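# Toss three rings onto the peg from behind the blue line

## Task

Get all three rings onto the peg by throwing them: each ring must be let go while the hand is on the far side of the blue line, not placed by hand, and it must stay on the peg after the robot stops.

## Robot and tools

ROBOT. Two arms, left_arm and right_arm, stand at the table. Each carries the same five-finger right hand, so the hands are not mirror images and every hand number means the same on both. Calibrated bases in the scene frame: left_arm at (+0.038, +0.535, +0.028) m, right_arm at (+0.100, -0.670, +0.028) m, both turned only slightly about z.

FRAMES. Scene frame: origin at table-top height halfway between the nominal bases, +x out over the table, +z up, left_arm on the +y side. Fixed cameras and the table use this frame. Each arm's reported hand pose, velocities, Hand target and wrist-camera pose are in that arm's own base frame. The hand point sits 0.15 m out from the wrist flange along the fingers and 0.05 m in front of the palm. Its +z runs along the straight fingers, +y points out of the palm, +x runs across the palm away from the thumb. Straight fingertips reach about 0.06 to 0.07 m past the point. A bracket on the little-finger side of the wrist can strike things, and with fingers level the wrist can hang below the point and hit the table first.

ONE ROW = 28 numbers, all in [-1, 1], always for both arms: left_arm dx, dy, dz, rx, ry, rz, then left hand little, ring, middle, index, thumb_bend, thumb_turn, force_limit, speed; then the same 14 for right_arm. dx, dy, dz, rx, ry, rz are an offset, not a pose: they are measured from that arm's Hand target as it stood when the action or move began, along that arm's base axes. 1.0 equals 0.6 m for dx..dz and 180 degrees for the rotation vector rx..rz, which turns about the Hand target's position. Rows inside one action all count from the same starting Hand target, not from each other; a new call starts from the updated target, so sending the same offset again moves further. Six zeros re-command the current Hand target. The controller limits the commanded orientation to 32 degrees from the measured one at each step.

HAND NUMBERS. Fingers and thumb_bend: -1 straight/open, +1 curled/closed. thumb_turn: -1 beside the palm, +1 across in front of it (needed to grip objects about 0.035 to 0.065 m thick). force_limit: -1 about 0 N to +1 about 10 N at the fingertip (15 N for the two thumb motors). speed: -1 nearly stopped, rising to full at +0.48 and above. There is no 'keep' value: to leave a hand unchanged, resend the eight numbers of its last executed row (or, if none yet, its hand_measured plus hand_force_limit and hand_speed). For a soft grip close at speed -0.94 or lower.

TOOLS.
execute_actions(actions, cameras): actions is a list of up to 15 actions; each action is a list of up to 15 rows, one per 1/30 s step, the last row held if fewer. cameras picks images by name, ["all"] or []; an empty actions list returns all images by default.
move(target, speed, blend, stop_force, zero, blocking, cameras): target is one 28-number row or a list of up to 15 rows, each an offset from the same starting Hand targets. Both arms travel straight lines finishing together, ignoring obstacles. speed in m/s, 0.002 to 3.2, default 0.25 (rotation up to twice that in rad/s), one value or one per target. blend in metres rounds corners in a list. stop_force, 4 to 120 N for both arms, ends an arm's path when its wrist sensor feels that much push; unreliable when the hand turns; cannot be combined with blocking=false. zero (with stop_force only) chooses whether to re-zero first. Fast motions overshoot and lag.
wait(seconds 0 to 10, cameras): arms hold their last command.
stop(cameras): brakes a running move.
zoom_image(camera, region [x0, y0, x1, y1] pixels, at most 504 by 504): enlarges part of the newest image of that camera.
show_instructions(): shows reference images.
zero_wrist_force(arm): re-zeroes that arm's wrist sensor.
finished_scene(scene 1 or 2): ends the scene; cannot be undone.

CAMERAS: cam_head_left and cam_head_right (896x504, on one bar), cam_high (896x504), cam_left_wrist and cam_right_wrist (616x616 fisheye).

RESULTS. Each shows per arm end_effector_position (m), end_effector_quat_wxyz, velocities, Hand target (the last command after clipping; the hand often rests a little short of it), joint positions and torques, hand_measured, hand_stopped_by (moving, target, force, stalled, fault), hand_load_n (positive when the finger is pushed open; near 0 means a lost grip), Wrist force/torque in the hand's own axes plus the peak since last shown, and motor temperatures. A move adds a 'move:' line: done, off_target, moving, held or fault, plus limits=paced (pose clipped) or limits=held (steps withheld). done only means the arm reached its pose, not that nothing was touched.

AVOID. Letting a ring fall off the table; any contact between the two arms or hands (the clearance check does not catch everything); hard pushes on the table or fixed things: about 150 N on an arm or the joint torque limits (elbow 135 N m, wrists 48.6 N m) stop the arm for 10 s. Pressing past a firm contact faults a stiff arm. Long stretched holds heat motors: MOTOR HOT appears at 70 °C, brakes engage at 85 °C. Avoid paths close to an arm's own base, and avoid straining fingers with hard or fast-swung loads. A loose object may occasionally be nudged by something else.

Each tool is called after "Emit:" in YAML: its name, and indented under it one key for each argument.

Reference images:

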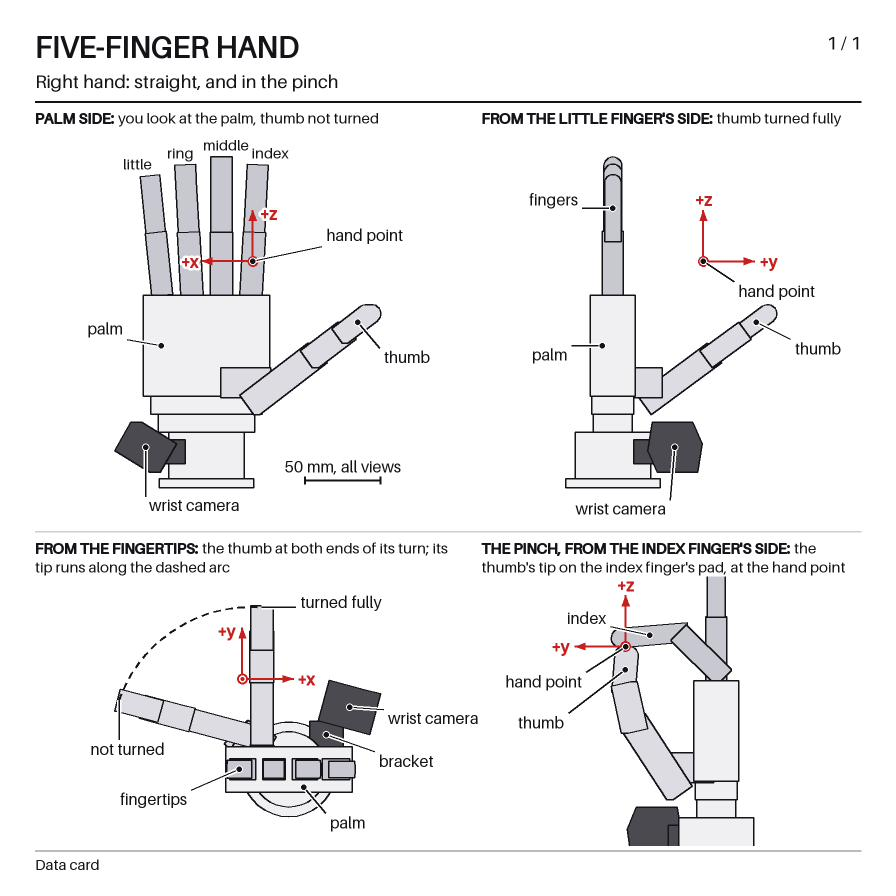

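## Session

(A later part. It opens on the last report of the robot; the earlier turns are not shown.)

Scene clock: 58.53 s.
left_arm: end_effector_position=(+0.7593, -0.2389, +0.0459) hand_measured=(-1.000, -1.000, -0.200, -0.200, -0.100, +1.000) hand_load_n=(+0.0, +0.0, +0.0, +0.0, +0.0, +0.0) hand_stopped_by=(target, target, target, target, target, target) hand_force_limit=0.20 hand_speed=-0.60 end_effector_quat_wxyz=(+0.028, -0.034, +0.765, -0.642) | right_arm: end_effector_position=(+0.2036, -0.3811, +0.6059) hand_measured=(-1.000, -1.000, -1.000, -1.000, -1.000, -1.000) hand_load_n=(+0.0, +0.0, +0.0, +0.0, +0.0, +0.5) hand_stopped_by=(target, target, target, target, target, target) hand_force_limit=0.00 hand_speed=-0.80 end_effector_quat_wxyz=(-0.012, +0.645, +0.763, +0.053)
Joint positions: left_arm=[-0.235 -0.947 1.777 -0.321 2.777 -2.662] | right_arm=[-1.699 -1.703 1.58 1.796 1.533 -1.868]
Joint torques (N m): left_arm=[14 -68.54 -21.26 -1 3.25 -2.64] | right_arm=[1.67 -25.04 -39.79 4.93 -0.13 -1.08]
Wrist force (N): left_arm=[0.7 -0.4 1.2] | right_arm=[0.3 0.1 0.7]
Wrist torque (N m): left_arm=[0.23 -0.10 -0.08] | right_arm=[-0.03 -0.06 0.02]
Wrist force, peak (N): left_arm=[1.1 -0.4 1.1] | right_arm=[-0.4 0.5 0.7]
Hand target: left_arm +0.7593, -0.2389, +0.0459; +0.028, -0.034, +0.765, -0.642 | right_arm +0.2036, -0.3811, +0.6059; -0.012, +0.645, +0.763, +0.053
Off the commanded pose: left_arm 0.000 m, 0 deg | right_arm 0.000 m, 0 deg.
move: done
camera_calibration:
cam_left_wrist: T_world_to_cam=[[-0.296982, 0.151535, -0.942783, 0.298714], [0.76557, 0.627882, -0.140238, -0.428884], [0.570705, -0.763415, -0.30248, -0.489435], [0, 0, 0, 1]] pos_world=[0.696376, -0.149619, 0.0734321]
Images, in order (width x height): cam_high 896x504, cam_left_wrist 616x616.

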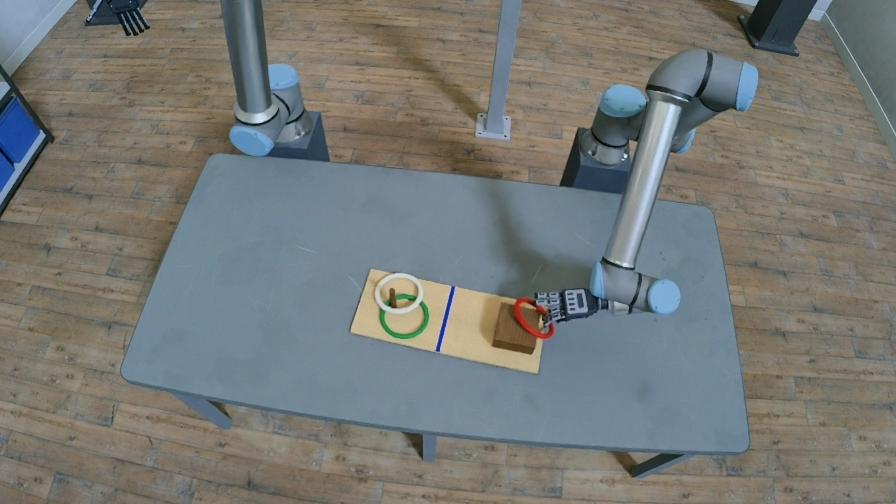

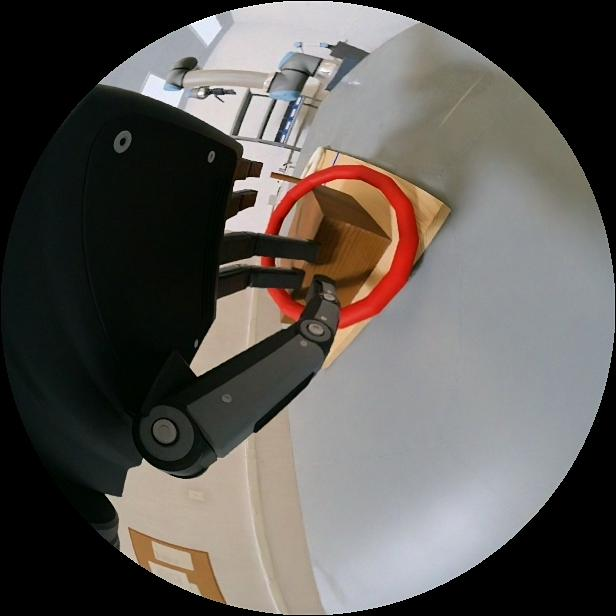

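Emit:
execute_actions:
  actions: []
  cameras: ["all"]

Emit:
zoom_image:
  camera: "cam_head_left"
  region: [400, 160, 560, 260]

Emit:
zoom_image:
  camera: "cam_head_right"
  region: [280, 180, 440, 280]

Scene clock: 59.13 s.
left_arm: end_effector_position=(+0.7593, -0.2389, +0.0459) hand_measured=(-1.000, -1.000, -0.200, -0.200, -0.100, +1.000) hand_load_n=(+0.0, +0.0, +0.0, +0.0, +0.0, +0.5) hand_stopped_by=(target, target, target, target, target, target) hand_force_limit=0.20 hand_speed=-0.60 end_effector_quat_wxyz=(+0.028, -0.034, +0.765, -0.642) | right_arm: end_effector_position=(+0.2036, -0.3811, +0.6059) hand_measured=(-1.000, -1.000, -1.000, -1.000, -1.000, -1.000) hand_load_n=(+0.0, +0.0, +0.0, +0.0, +0.0, +0.0) hand_stopped_by=(target, target, target, target, target, target) hand_force_limit=0.00 hand_speed=-0.80 end_effector_quat_wxyz=(-0.012, +0.645, +0.763, +0.053)
Joint positions: left_arm=[-0.235 -0.947 1.777 -0.321 2.777 -2.662] | right_arm=[-1.699 -1.703 1.58 1.796 1.533 -1.868]
Joint velocities: within noise
Joint torques (N m): left_arm=[16.19 -68.83 -21.63 -1.14 3.05 -2.59] | right_arm=[-0.36 -28.41 -40.07 4.52 -0.08 -0.96]
Motor temperatures (°C): left_arm=[23 25 25 27 31 29] | right_arm=[23 25 28 31 30 31]
Wrist force (N): left_arm=[0.6 -0.3 0.9] | right_arm=[-0.2 0.1 0.3]
Wrist torque (N m): left_arm=[0.27 -0.07 -0.08] | right_arm=[0.00 0.01 -0.01]
Wrist force, peak (N): left_arm=[0.8 -0.5 1.2] | right_arm=[0.0 0.3 0.9]
Hand target: left_arm +0.7593, -0.2389, +0.0459; +0.028, -0.034, +0.765, -0.642 | right_arm +0.2036, -0.3811, +0.6059; -0.012, +0.645, +0.763, +0.053
Off the commanded pose: left_arm 0.000 m, 0 deg | right_arm 0.000 m, 0 deg.
camera_calibration:
cam_left_wrist: T_world_to_cam=[[-0.296982, 0.151535, -0.942783, 0.298714], [0.76557, 0.627882, -0.140238, -0.428884], [0.570705, -0.763415, -0.30248, -0.489435], [0, 0, 0, 1]] pos_world=[0.696376, -0.149619, 0.0734321]
cam_right_wrist: T_world_to_cam=[[0.9142, 0.396086, 0.0857597, -0.0866957], [0.318577, -0.833174, 0.452029, -0.659693], [0.250495, -0.385924, -0.887871, 0.455478], [0, 0, 0, 1]] pos_world=[0.175325, -0.33952, 0.710041]

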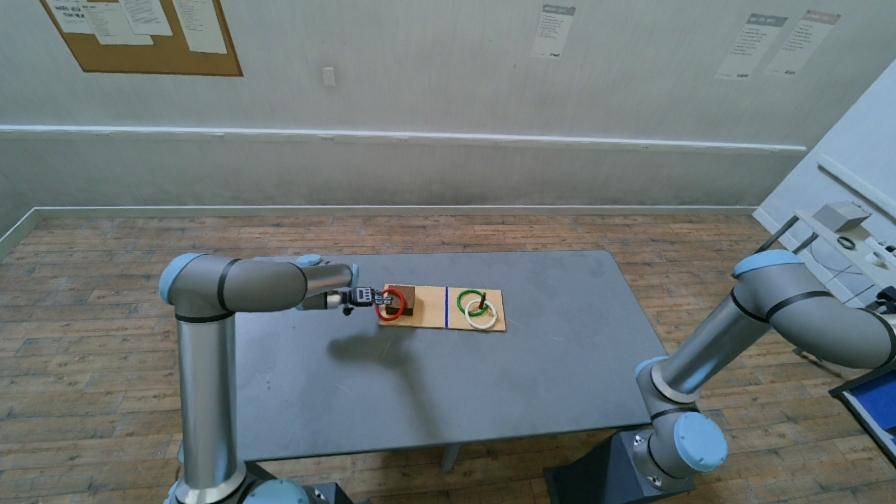

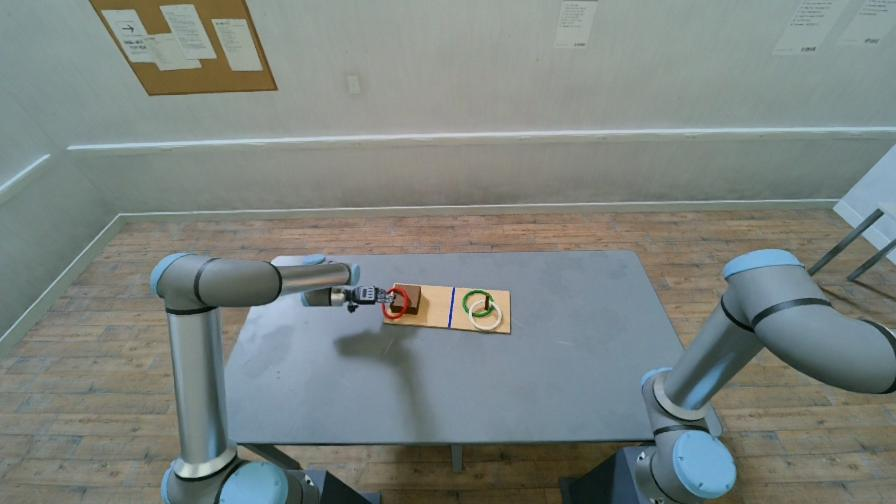

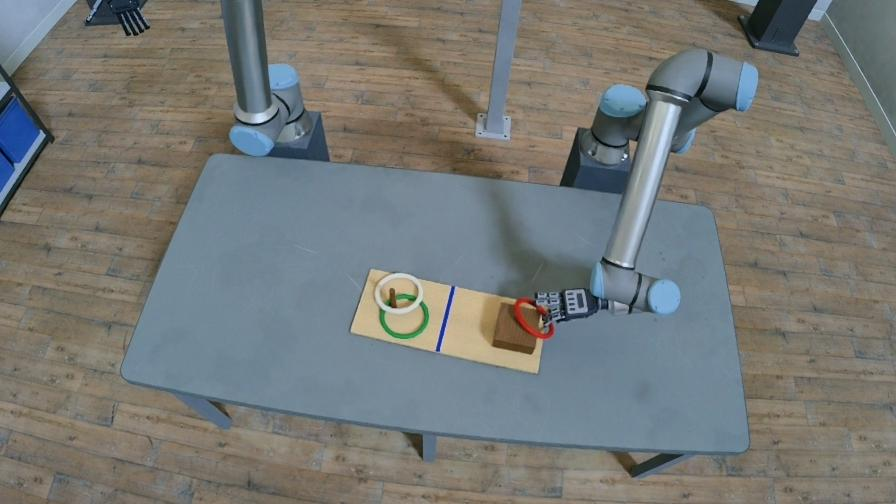

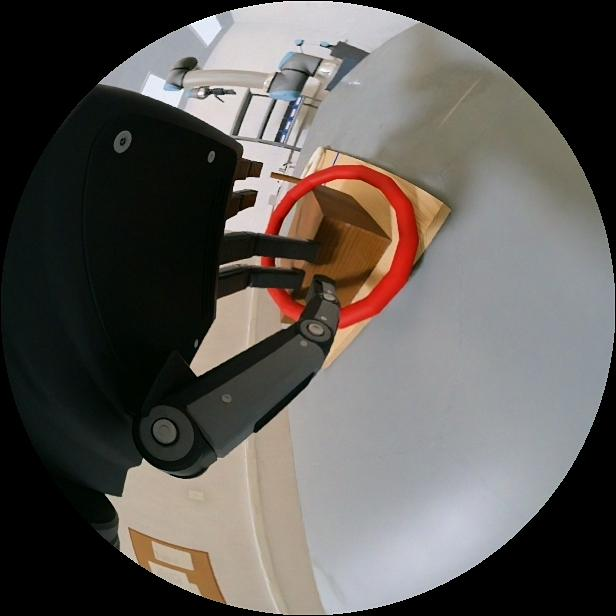

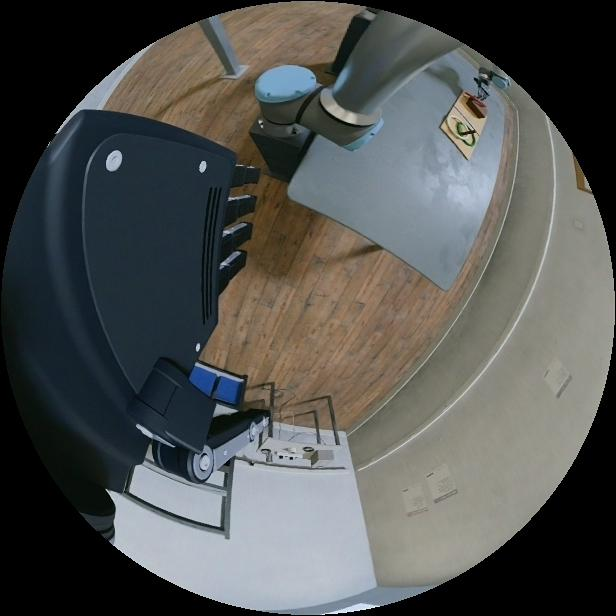

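Scaled by 3.150 from the camera's 896x504 image, which has a finer 1280x720 frame.

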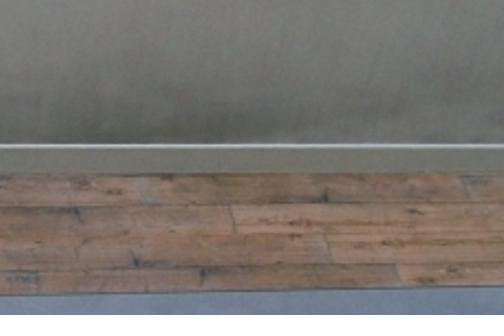

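Scaled by 3.150 from the camera's 896x504 image, which has a finer 1280x720 frame.

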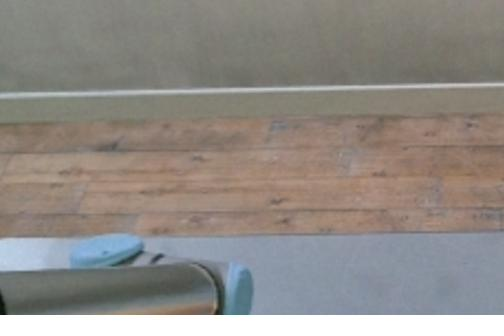

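Emit:
zoom_image:
  camera: "cam_head_left"
  region: [340, 270, 440, 330]

Emit:
zoom_image:
  camera: "cam_head_right"
  region: [340, 270, 440, 330]

Emit:
zoom_image:
  camera: "cam_high"
  region: [500, 285, 580, 345]

Scaled by 5.040 from the camera's 896x504 image, which has a finer 1280x720 frame.

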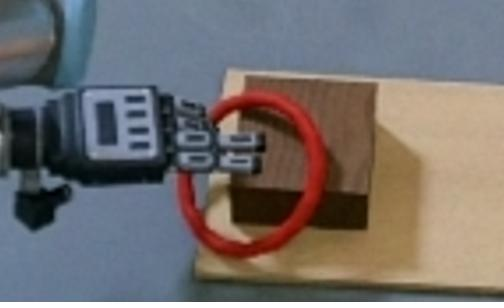

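Scaled by 5.040 from the camera's 896x504 image, which has a finer 1280x720 frame.

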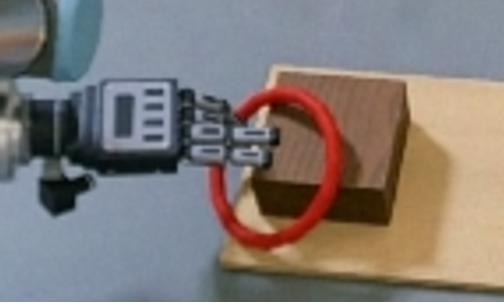

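Scaled by 6.300 from the camera's 896x504 image, which has a finer 1280x720 frame.

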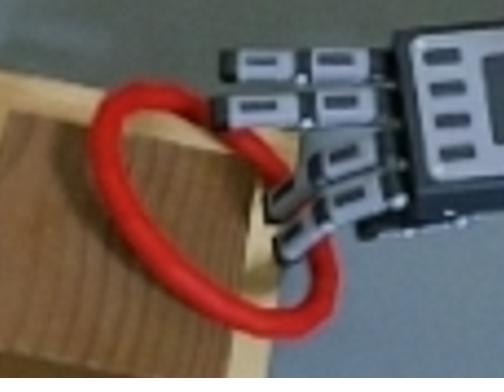

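Emit:
move:
  target:
    - [0,0,0.08,0,0,0,-1,-1,-0.2,-0.2,-0.1,1,0.2,-0.6,0,0,0,0,0,0,-1,-1,-1,-1,-1,-1,0,-0.8]
    - [0,0.1333,0.25,0,0,0,-1,-1,-0.2,-0.2,-0.1,1,0.2,-0.6,0,0,0,0,0,0,-1,-1,-1,-1,-1,-1,0,-0.8]
  speed: [0.06, 0.2]
  blend: 0.02
  cameras: ["all"]

Emit:
zoom_image:
  camera: "cam_left_wrist"
  region: [320, 180, 520, 380]

Emit:
zoom_image:
  camera: "cam_high"
  region: [460, 285, 580, 375]

Emit:
zoom_image:
  camera: "cam_head_left"
  region: [350, 260, 450, 335]

Scene clock: 63.53 s.
left_arm: end_effector_position=(+0.7593, -0.1590, +0.1958) hand_measured=(-1.000, -1.000, -0.200, -0.200, -0.100, +1.000) hand_load_n=(+0.0, +0.0, +0.0, +0.0, +0.0, +0.0) hand_stopped_by=(target, target, target, target, target, target) hand_force_limit=0.20 hand_speed=-0.60 end_effector_quat_wxyz=(+0.028, -0.034, +0.765, -0.642) | right_arm: end_effector_position=(+0.2036, -0.3811, +0.6059) hand_measured=(-1.000, -1.000, -1.000, -1.000, -1.000, -1.000) hand_load_n=(+0.0, +0.0, +0.0, +0.0, +0.0, +0.0) hand_stopped_by=(target, target, target, target, target, target) hand_force_limit=0.00 hand_speed=-0.80 end_effector_quat_wxyz=(-0.012, +0.645, +0.763, +0.053)
Joint positions: left_arm=[-0.12 -1.063 1.665 0.106 2.871 -2.453] | right_arm=[-1.699 -1.703 1.58 1.796 1.533 -1.868]
Joint torques (N m): left_arm=[13.55 -65.55 -37.96 4.76 3.71 2.62] | right_arm=[0.11 -27.33 -40.49 4.87 -0.37 -0.95]
Wrist force (N): left_arm=[0.6 -0.7 1.1] | right_arm=[0.0 0.4 0.3]
Wrist torque (N m): left_arm=[0.19 -0.11 -0.10] | right_arm=[0.03 -0.01 0.02]
Wrist force, peak (N): left_arm=[0.6 -0.2 2.0] | right_arm=[-0.4 0.7 0.7]
Hand target: left_arm +0.7593, -0.1589, +0.1959; +0.028, -0.034, +0.765, -0.642 | right_arm +0.2036, -0.3811, +0.6059; -0.012, +0.645, +0.763, +0.053
Off the commanded pose: left_arm 0.000 m, 0 deg | right_arm 0.000 m, 0 deg.
move: done
camera_calibration:
cam_left_wrist: T_world_to_cam=[[-0.296944, 0.151413, -0.942814, 0.427981], [0.765522, 0.627936, -0.14026, -0.458036], [0.57079, -0.763394, -0.302371, -0.383072], [0, 0, 0, 1]] pos_world=[0.696376, -0.0696199, 0.223432]
cam_right_wrist: T_world_to_cam=[[0.9142, 0.396086, 0.0857597, -0.0866957], [0.318577, -0.833174, 0.452029, -0.659693], [0.250495, -0.385924, -0.887871, 0.455478], [0, 0, 0, 1]] pos_world=[0.175325, -0.33952, 0.710041]

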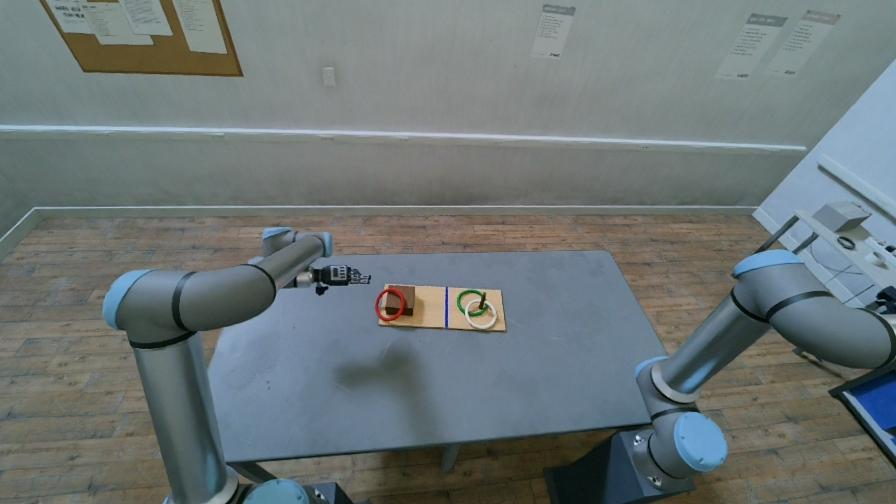

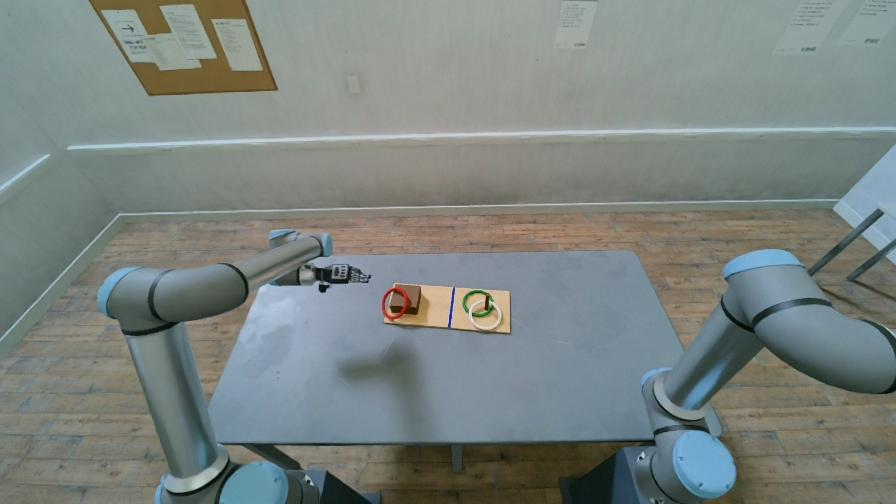

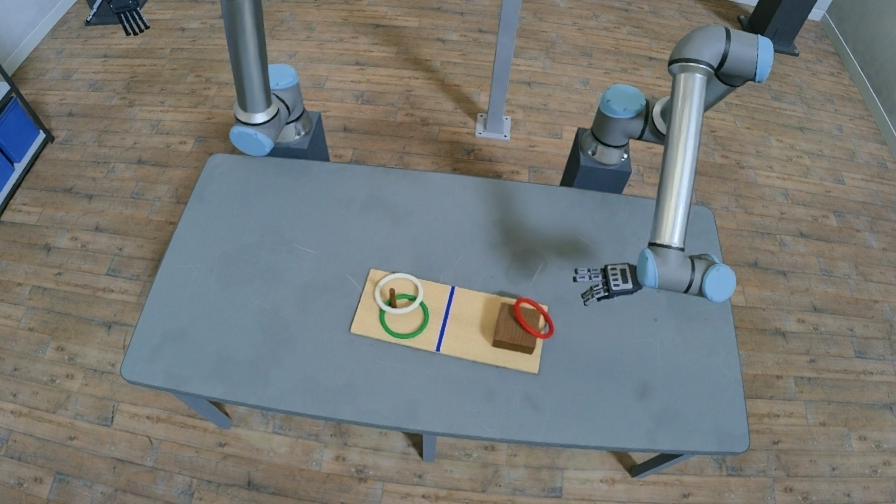

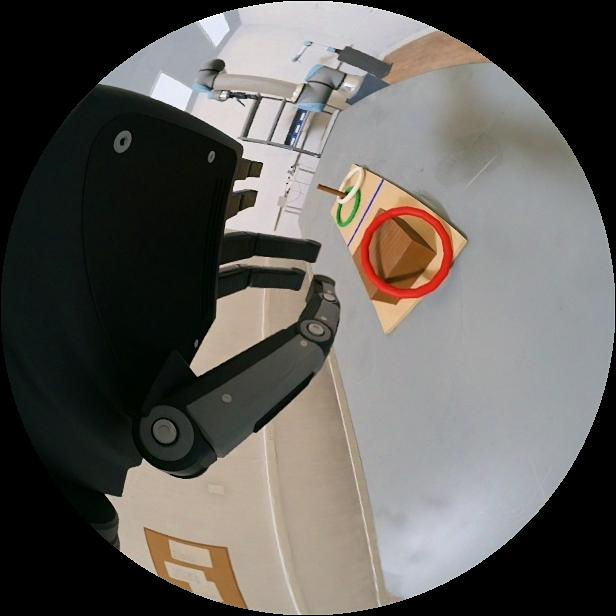

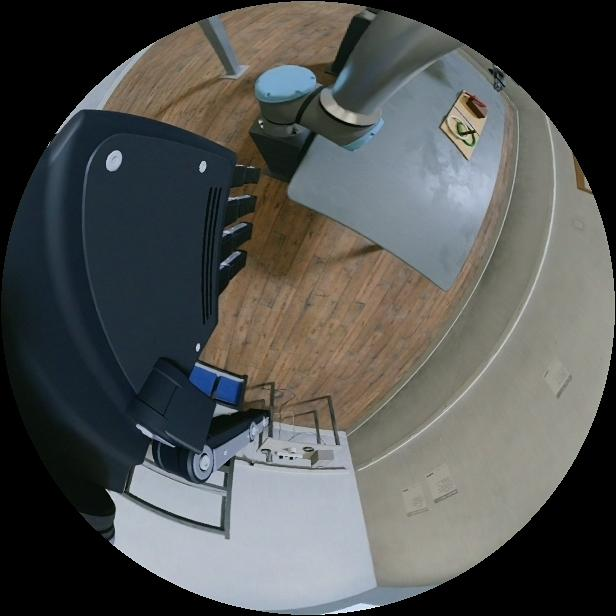

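Scaled by 2.520 from the camera's 616x616 image, which has a finer 880x880 frame.

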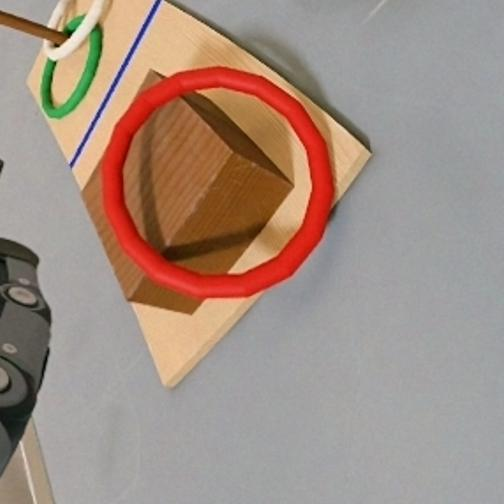

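Scaled by 4.200 from the camera's 896x504 image, which has a finer 1280x720 frame.

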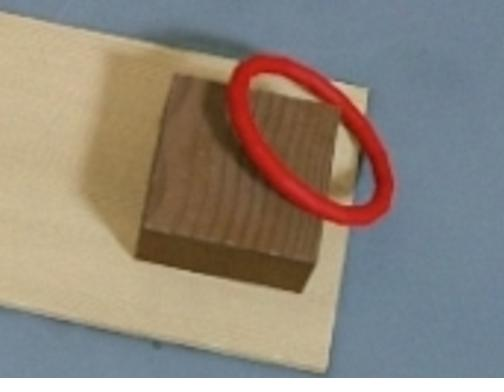

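Scaled by 5.040 from the camera's 896x504 image, which has a finer 1280x720 frame.

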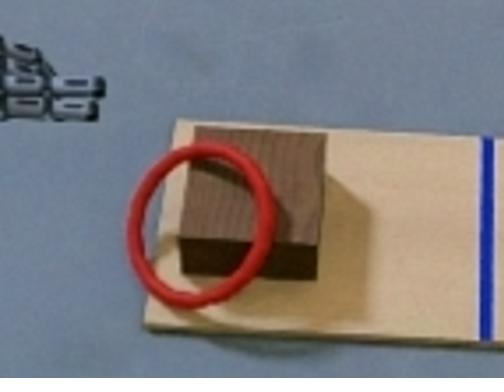

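Emit:
move:
  target: [-0.2858,-0.1367,-0.03,-0.1877,0.124,0.5523,-1,-1,-0.1,-0.1,-0.4,1,0.2,0.3,0,0,0,0,0,0,-1,-1,-1,-1,-1,-1,0,-0.8]
  speed: 0.35
  cameras: ["all"]

Emit:
zoom_image:
  camera: "cam_head_left"
  region: [350, 260, 450, 335]

Emit:
zoom_image:
  camera: "cam_high"
  region: [460, 285, 580, 375]

Scene clock: 75.43 s.
left_arm: end_effector_position=(+0.5878, -0.2410, +0.1779) hand_measured=(-1.000, -1.000, -0.100, -0.100, -0.400, +1.000) hand_load_n=(+0.0, +0.0, +0.0, +0.0, +0.0, +0.0) hand_stopped_by=(target, target, target, target, target, target) hand_force_limit=0.20 hand_speed=0.30 end_effector_quat_wxyz=(-0.359, +0.706, -0.270, +0.548) | right_arm: end_effector_position=(+0.2036, -0.3811, +0.6059) hand_measured=(-1.000, -1.000, -1.000, -1.000, -1.000, -1.000) hand_load_n=(+0.0, +0.0, +0.0, -0.5, +0.0, +0.0) hand_stopped_by=(target, target, target, target, target, target) hand_force_limit=0.00 hand_speed=-0.80 end_effector_quat_wxyz=(-0.012, +0.645, +0.763, +0.053)
Joint positions: left_arm=[-1.109 -1.47 2.257 -0.261 0.285 -4.276] | right_arm=[-1.699 -1.703 1.58 1.796 1.533 -1.868]
Joint torques (N m): left_arm=[15.44 -25.34 -34.86 3.68 1.43 -3.51] | right_arm=[-0.68 -27.75 -40.87 4.95 -0.36 -0.97]
Wrist force (N): left_arm=[1.1 -0.2 1.0] | right_arm=[-0.5 0.6 0.4]
Wrist torque (N m): left_arm=[0.20 0.08 0.25] | right_arm=[0.06 0.05 -0.02]
Wrist force, peak (N): left_arm=[1.3 -0.3 1.5] | right_arm=[-0.7 0.6 0.7]
Hand target: left_arm +0.5878, -0.2410, +0.1779; -0.359, +0.706, -0.270, +0.548 | right_arm +0.2036, -0.3811, +0.6059; -0.012, +0.645, +0.763, +0.053
Off the commanded pose: left_arm 0.000 m, 0 deg | right_arm 0.000 m, 0 deg.
move: done
camera_calibration:
cam_left_wrist: T_world_to_cam=[[0.0731169, -0.792868, -0.604991, -0.132606], [-0.712756, 0.382763, -0.587768, 0.611764], [0.69759, 0.474187, -0.537135, -0.0878233], [0, 0, 0, 1]] pos_world=[0.506999, -0.297655, 0.232177]
cam_right_wrist: T_world_to_cam=[[0.9142, 0.396086, 0.0857597, -0.0866957], [0.318577, -0.833174, 0.452029, -0.659693], [0.250495, -0.385924, -0.887871, 0.455478], [0, 0, 0, 1]] pos_world=[0.175325, -0.33952, 0.710041]

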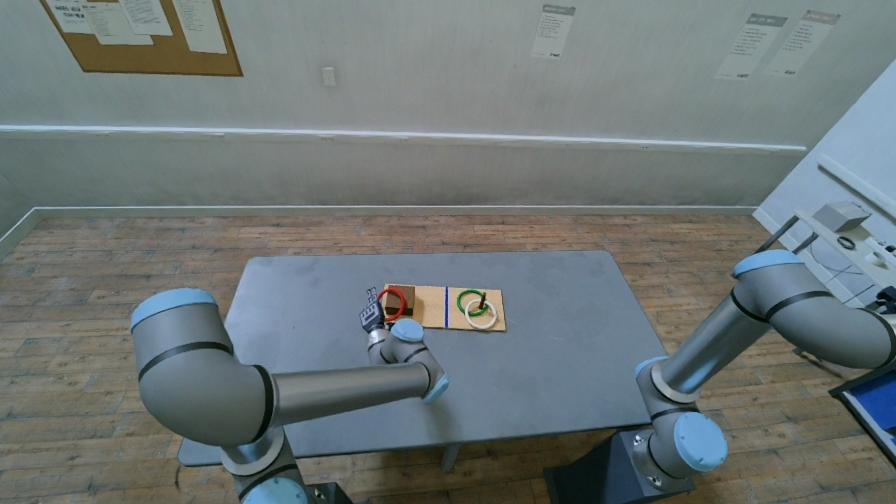

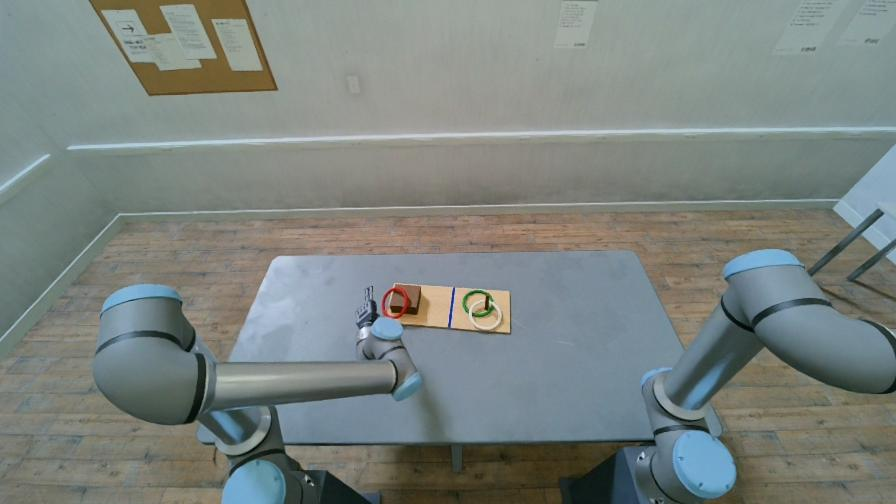

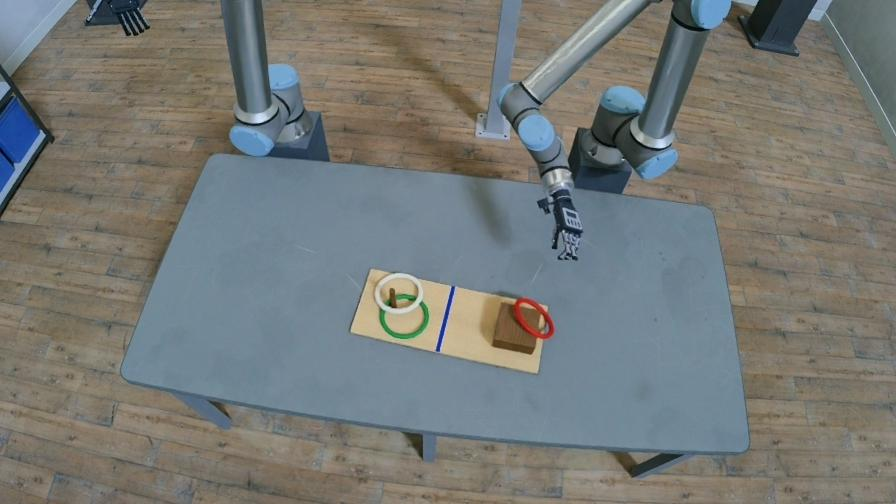

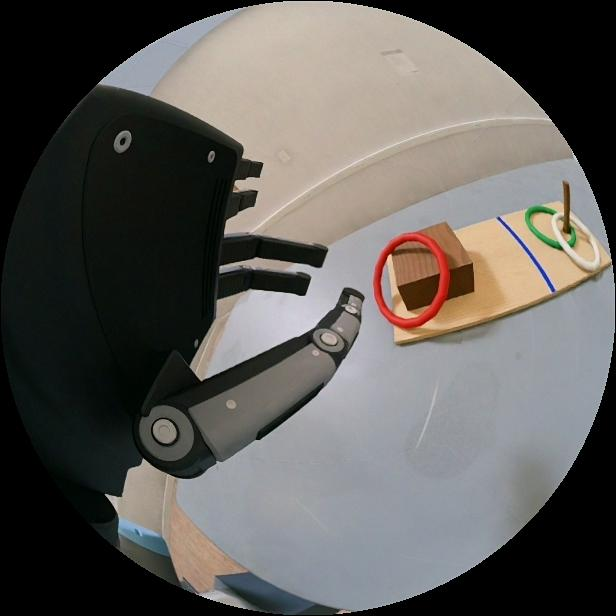

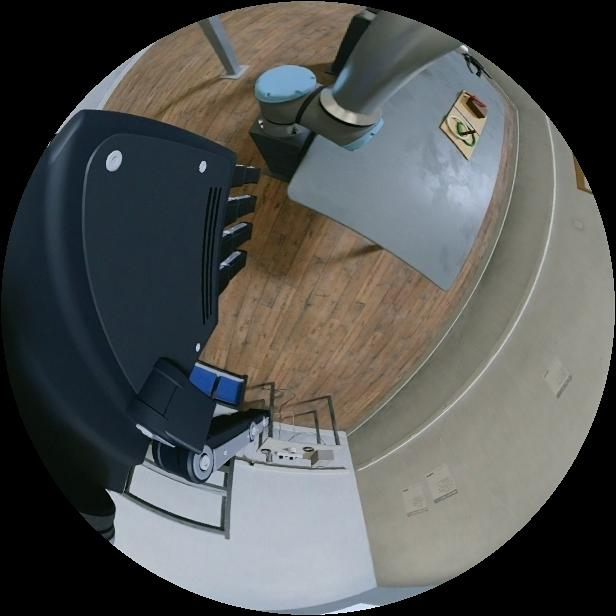

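Scaled by 5.040 from the camera's 896x504 image, which has a finer 1280x720 frame.

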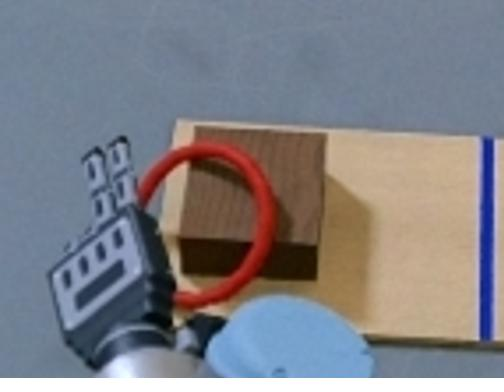

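Scaled by 4.200 from the camera's 896x504 image, which has a finer 1280x720 frame.

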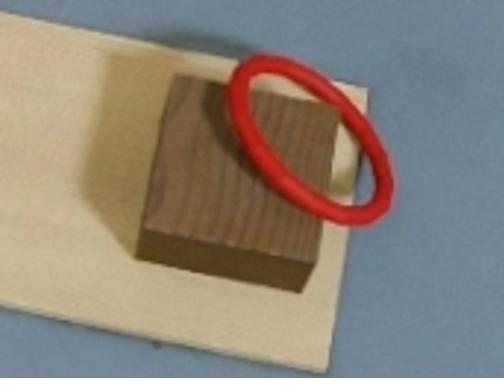

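Emit:
zoom_image:
  camera: "cam_left_wrist"
  region: [350, 200, 490, 340]

Scaled by 3.600 from the camera's 616x616 image, which has a finer 880x880 frame.

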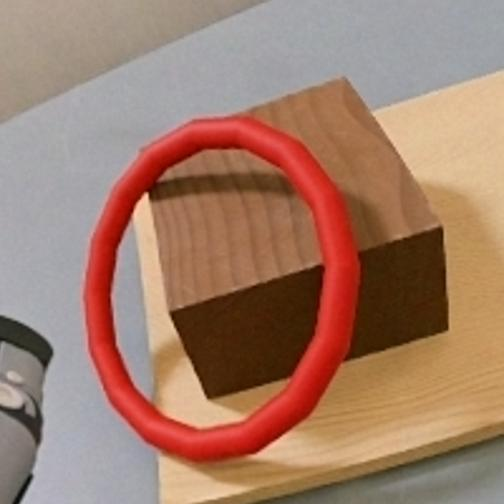

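Emit:
move:
  target: [0.0643,-0.1058,-0.1582,0.0149,0.0061,0.0467,-1,-1,-0.1,-0.1,-0.4,1,0.2,0.3,0,0,0,0,0,0,-1,-1,-1,-1,-1,-1,0,-0.8]
  speed: 0.2
  cameras: ["cam_high","cam_left_wrist"]

Emit:
zoom_image:
  camera: "cam_left_wrist"
  region: [290, 180, 460, 350]

Emit:
zoom_image:
  camera: "cam_high"
  region: [460, 235, 600, 355]

Scene clock: 80.77 s.
left_arm: end_effector_position=(+0.6265, -0.3044, +0.0829) hand_measured=(-1.000, -1.000, -0.100, -0.100, -0.400, +1.000) hand_load_n=(+0.0, +0.0, +0.0, +0.0, +0.0, +0.0) hand_stopped_by=(target, target, target, target, target, target) hand_force_limit=0.20 hand_speed=0.30 end_effector_quat_wxyz=(-0.412, +0.720, -0.234, +0.508) | right_arm: end_effector_position=(+0.2036, -0.3811, +0.6059) hand_measured=(-1.000, -1.000, -1.000, -1.000, -1.000, -1.000) hand_load_n=(+0.0, +0.0, +0.0, +0.0, +0.0, +0.0) hand_stopped_by=(target, target, target, target, target, target) hand_force_limit=0.00 hand_speed=-0.80 end_effector_quat_wxyz=(-0.012, +0.645, +0.763, +0.053)
Joint positions: left_arm=[-1.112 -1.073 2.029 0.059 0.173 -4.726] | right_arm=[-1.699 -1.703 1.58 1.796 1.533 -1.868]
Joint torques (N m): left_arm=[14.84 -52.71 -27.06 5.86 -4.17 -3.22] | right_arm=[1.71 -28.44 -41.22 4.83 -0.22 -1.43]
Wrist force (N): left_arm=[1.0 -0.3 0.8] | right_arm=[0.0 0.5 0.6]
Wrist torque (N m): left_arm=[0.23 0.10 0.23] | right_arm=[0.03 -0.02 0.02]
Wrist force, peak (N): left_arm=[1.1 1.0 1.3] | right_arm=[0.3 0.4 0.9]
Hand target: left_arm +0.6264, -0.3044, +0.0829; -0.412, +0.720, -0.234, +0.507 | right_arm +0.2036, -0.3811, +0.6059; -0.012, +0.645, +0.763, +0.053
Off the commanded pose: left_arm 0.000 m, 0 deg | right_arm 0.000 m, 0 deg.
move: done
camera_calibration:
cam_left_wrist: T_world_to_cam=[[0.173784, -0.745526, -0.643421, -0.288654], [-0.773585, 0.300963, -0.557663, 0.618461], [0.609398, 0.594653, -0.524425, -0.0448242], [0, 0, 0, 1]] pos_world=[0.555911, -0.374678, 0.13566]
Images, in order (width x height): cam_high 896x504, cam_left_wrist 616x616.

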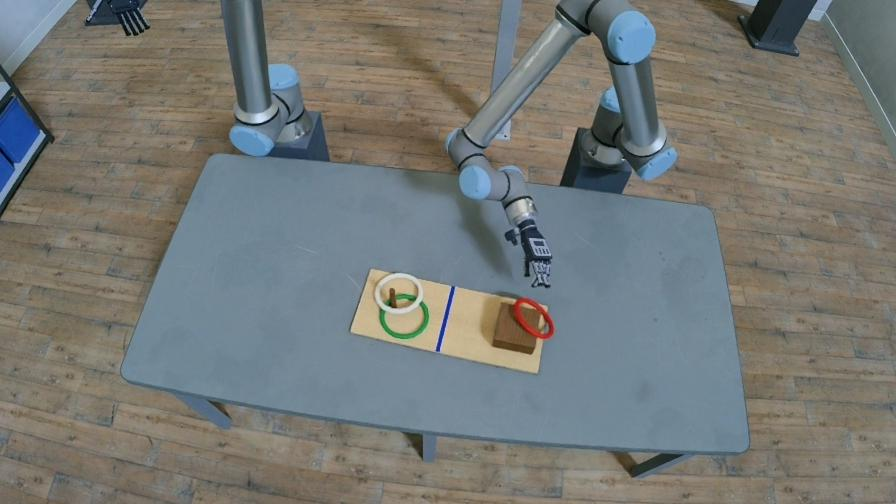

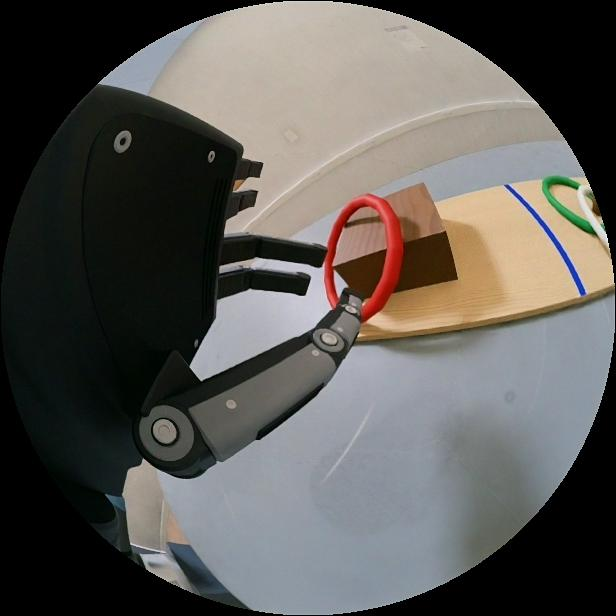

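Scaled by 2.965 from the camera's 616x616 image, which has a finer 880x880 frame.

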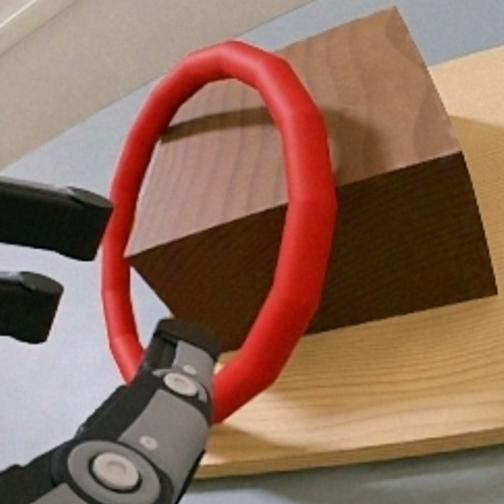

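Scaled by 3.600 from the camera's 896x504 image, which has a finer 1280x720 frame.

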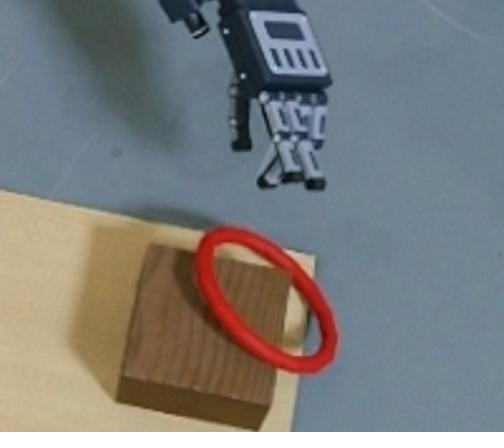

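Emit:
move:
  target:
    - [0.0507,-0.0048,-0.042,0,0,0,-1,-1,-0.1,-0.1,-0.4,1,0.2,0.3,0,0,0,0,0,0,-1,-1,-1,-1,-1,-1,0,-0.8]
    - [0.0600,-0.0235,-0.0748,0,0,0,-1,-1,-0.1,-0.1,-0.4,1,0.2,0.3,0,0,0,0,0,0,-1,-1,-1,-1,-1,-1,0,-0.8]
  speed: 0.08
  stop_force: 4
  cameras: ["cam_high","cam_left_wrist"]

Emit:
zoom_image:
  camera: "cam_left_wrist"
  region: [270, 200, 440, 370]

Emit:
zoom_image:
  camera: "cam_high"
  region: [460, 235, 600, 355]

Scene clock: 83.93 s.
left_arm: end_effector_position=(+0.6624, -0.3185, +0.0381) hand_measured=(-1.000, -1.000, -0.100, -0.100, -0.400, +1.000) hand_load_n=(+0.0, +0.0, +0.0, +0.0, +0.0, +0.0) hand_stopped_by=(target, target, target, target, target, target) hand_force_limit=0.20 hand_speed=0.30 end_effector_quat_wxyz=(-0.412, +0.720, -0.234, +0.507) | right_arm: end_effector_position=(+0.2036, -0.3811, +0.6059) hand_measured=(-1.000, -1.000, -1.000, -1.000, -1.000, -1.000) hand_load_n=(+0.0, +0.0, +0.0, +0.0, +0.0, +0.0) hand_stopped_by=(target, target, target, target, target, target) hand_force_limit=0.00 hand_speed=-0.80 end_effector_quat_wxyz=(-0.012, +0.645, +0.763, +0.053)
Joint positions: left_arm=[-1.065 -1.009 1.987 -0.155 0.201 -4.53] | right_arm=[-1.699 -1.703 1.58 1.796 1.533 -1.868]
Joint torques (N m): left_arm=[15.76 -55.98 -26.5 -0.05 1.07 2.84] | right_arm=[0.55 -27.06 -41.33 4.96 -0.18 -1.41]
Wrist force (N): left_arm=[0.6 -0.4 1.1] | right_arm=[-0.2 0.2 0.3]
Wrist torque (N m): left_arm=[0.19 0.11 -0.13] | right_arm=[0.01 0.02 0.00]
Wrist force, peak (N): left_arm=[1.2 -0.4 1.2] | right_arm=[-0.1 0.6 0.7]
Hand target: left_arm +0.6624, -0.3185, +0.0381; -0.412, +0.720, -0.234, +0.507 | right_arm +0.2036, -0.3811, +0.6059; -0.012, +0.645, +0.763, +0.053
Off the commanded pose: left_arm 0.000 m, 0 deg | right_arm 0.000 m, 0 deg.
move: done
camera_calibration:
cam_left_wrist: T_world_to_cam=[[0.174232, -0.745417, -0.643426, -0.334544], [-0.77415, 0.300126, -0.55733, 0.625579], [0.608552, 0.595213, -0.524772, -0.081062], [0, 0, 0, 1]] pos_world=[0.59191, -0.388878, 0.0908601]
Images, in order (width x height): cam_high 896x504, cam_left_wrist 616x616.

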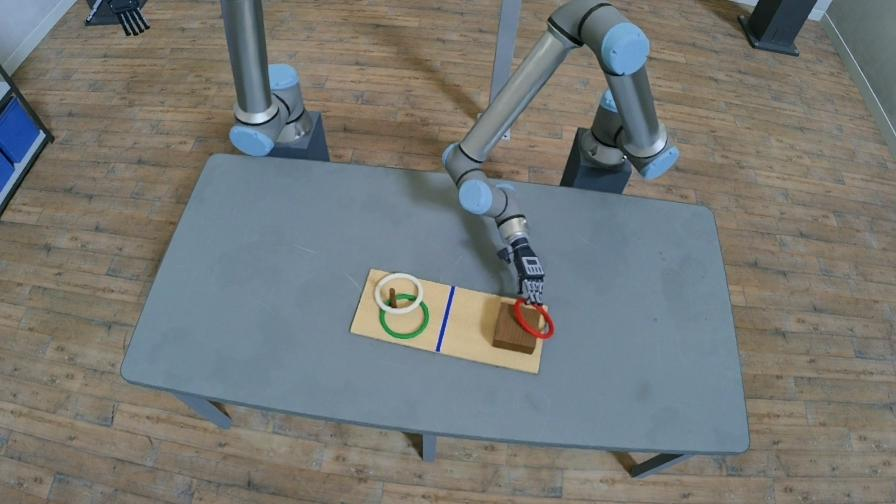

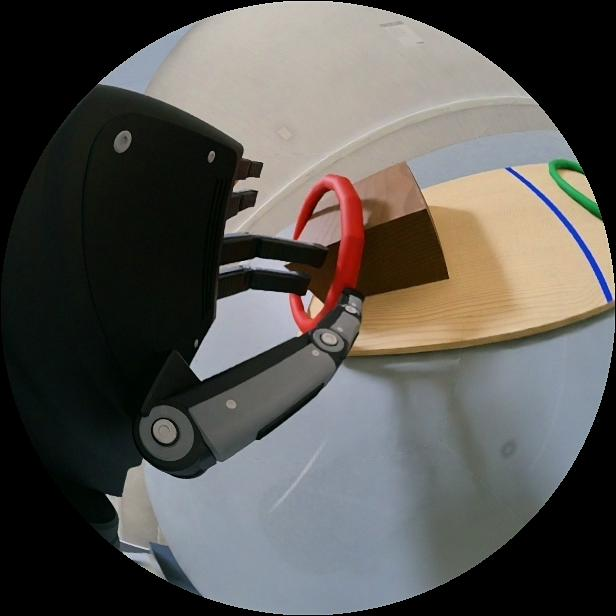

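Scaled by 2.965 from the camera's 616x616 image, which has a finer 880x880 frame.

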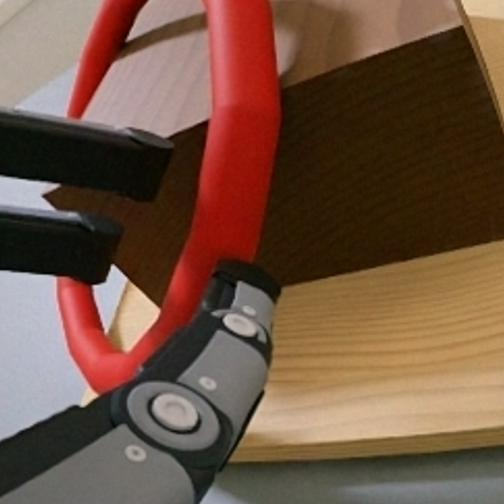

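Scaled by 3.600 from the camera's 896x504 image, which has a finer 1280x720 frame.

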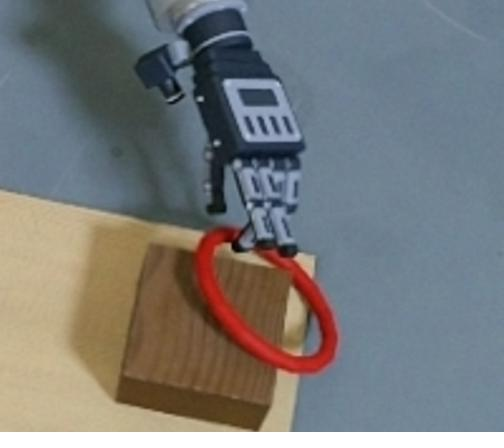

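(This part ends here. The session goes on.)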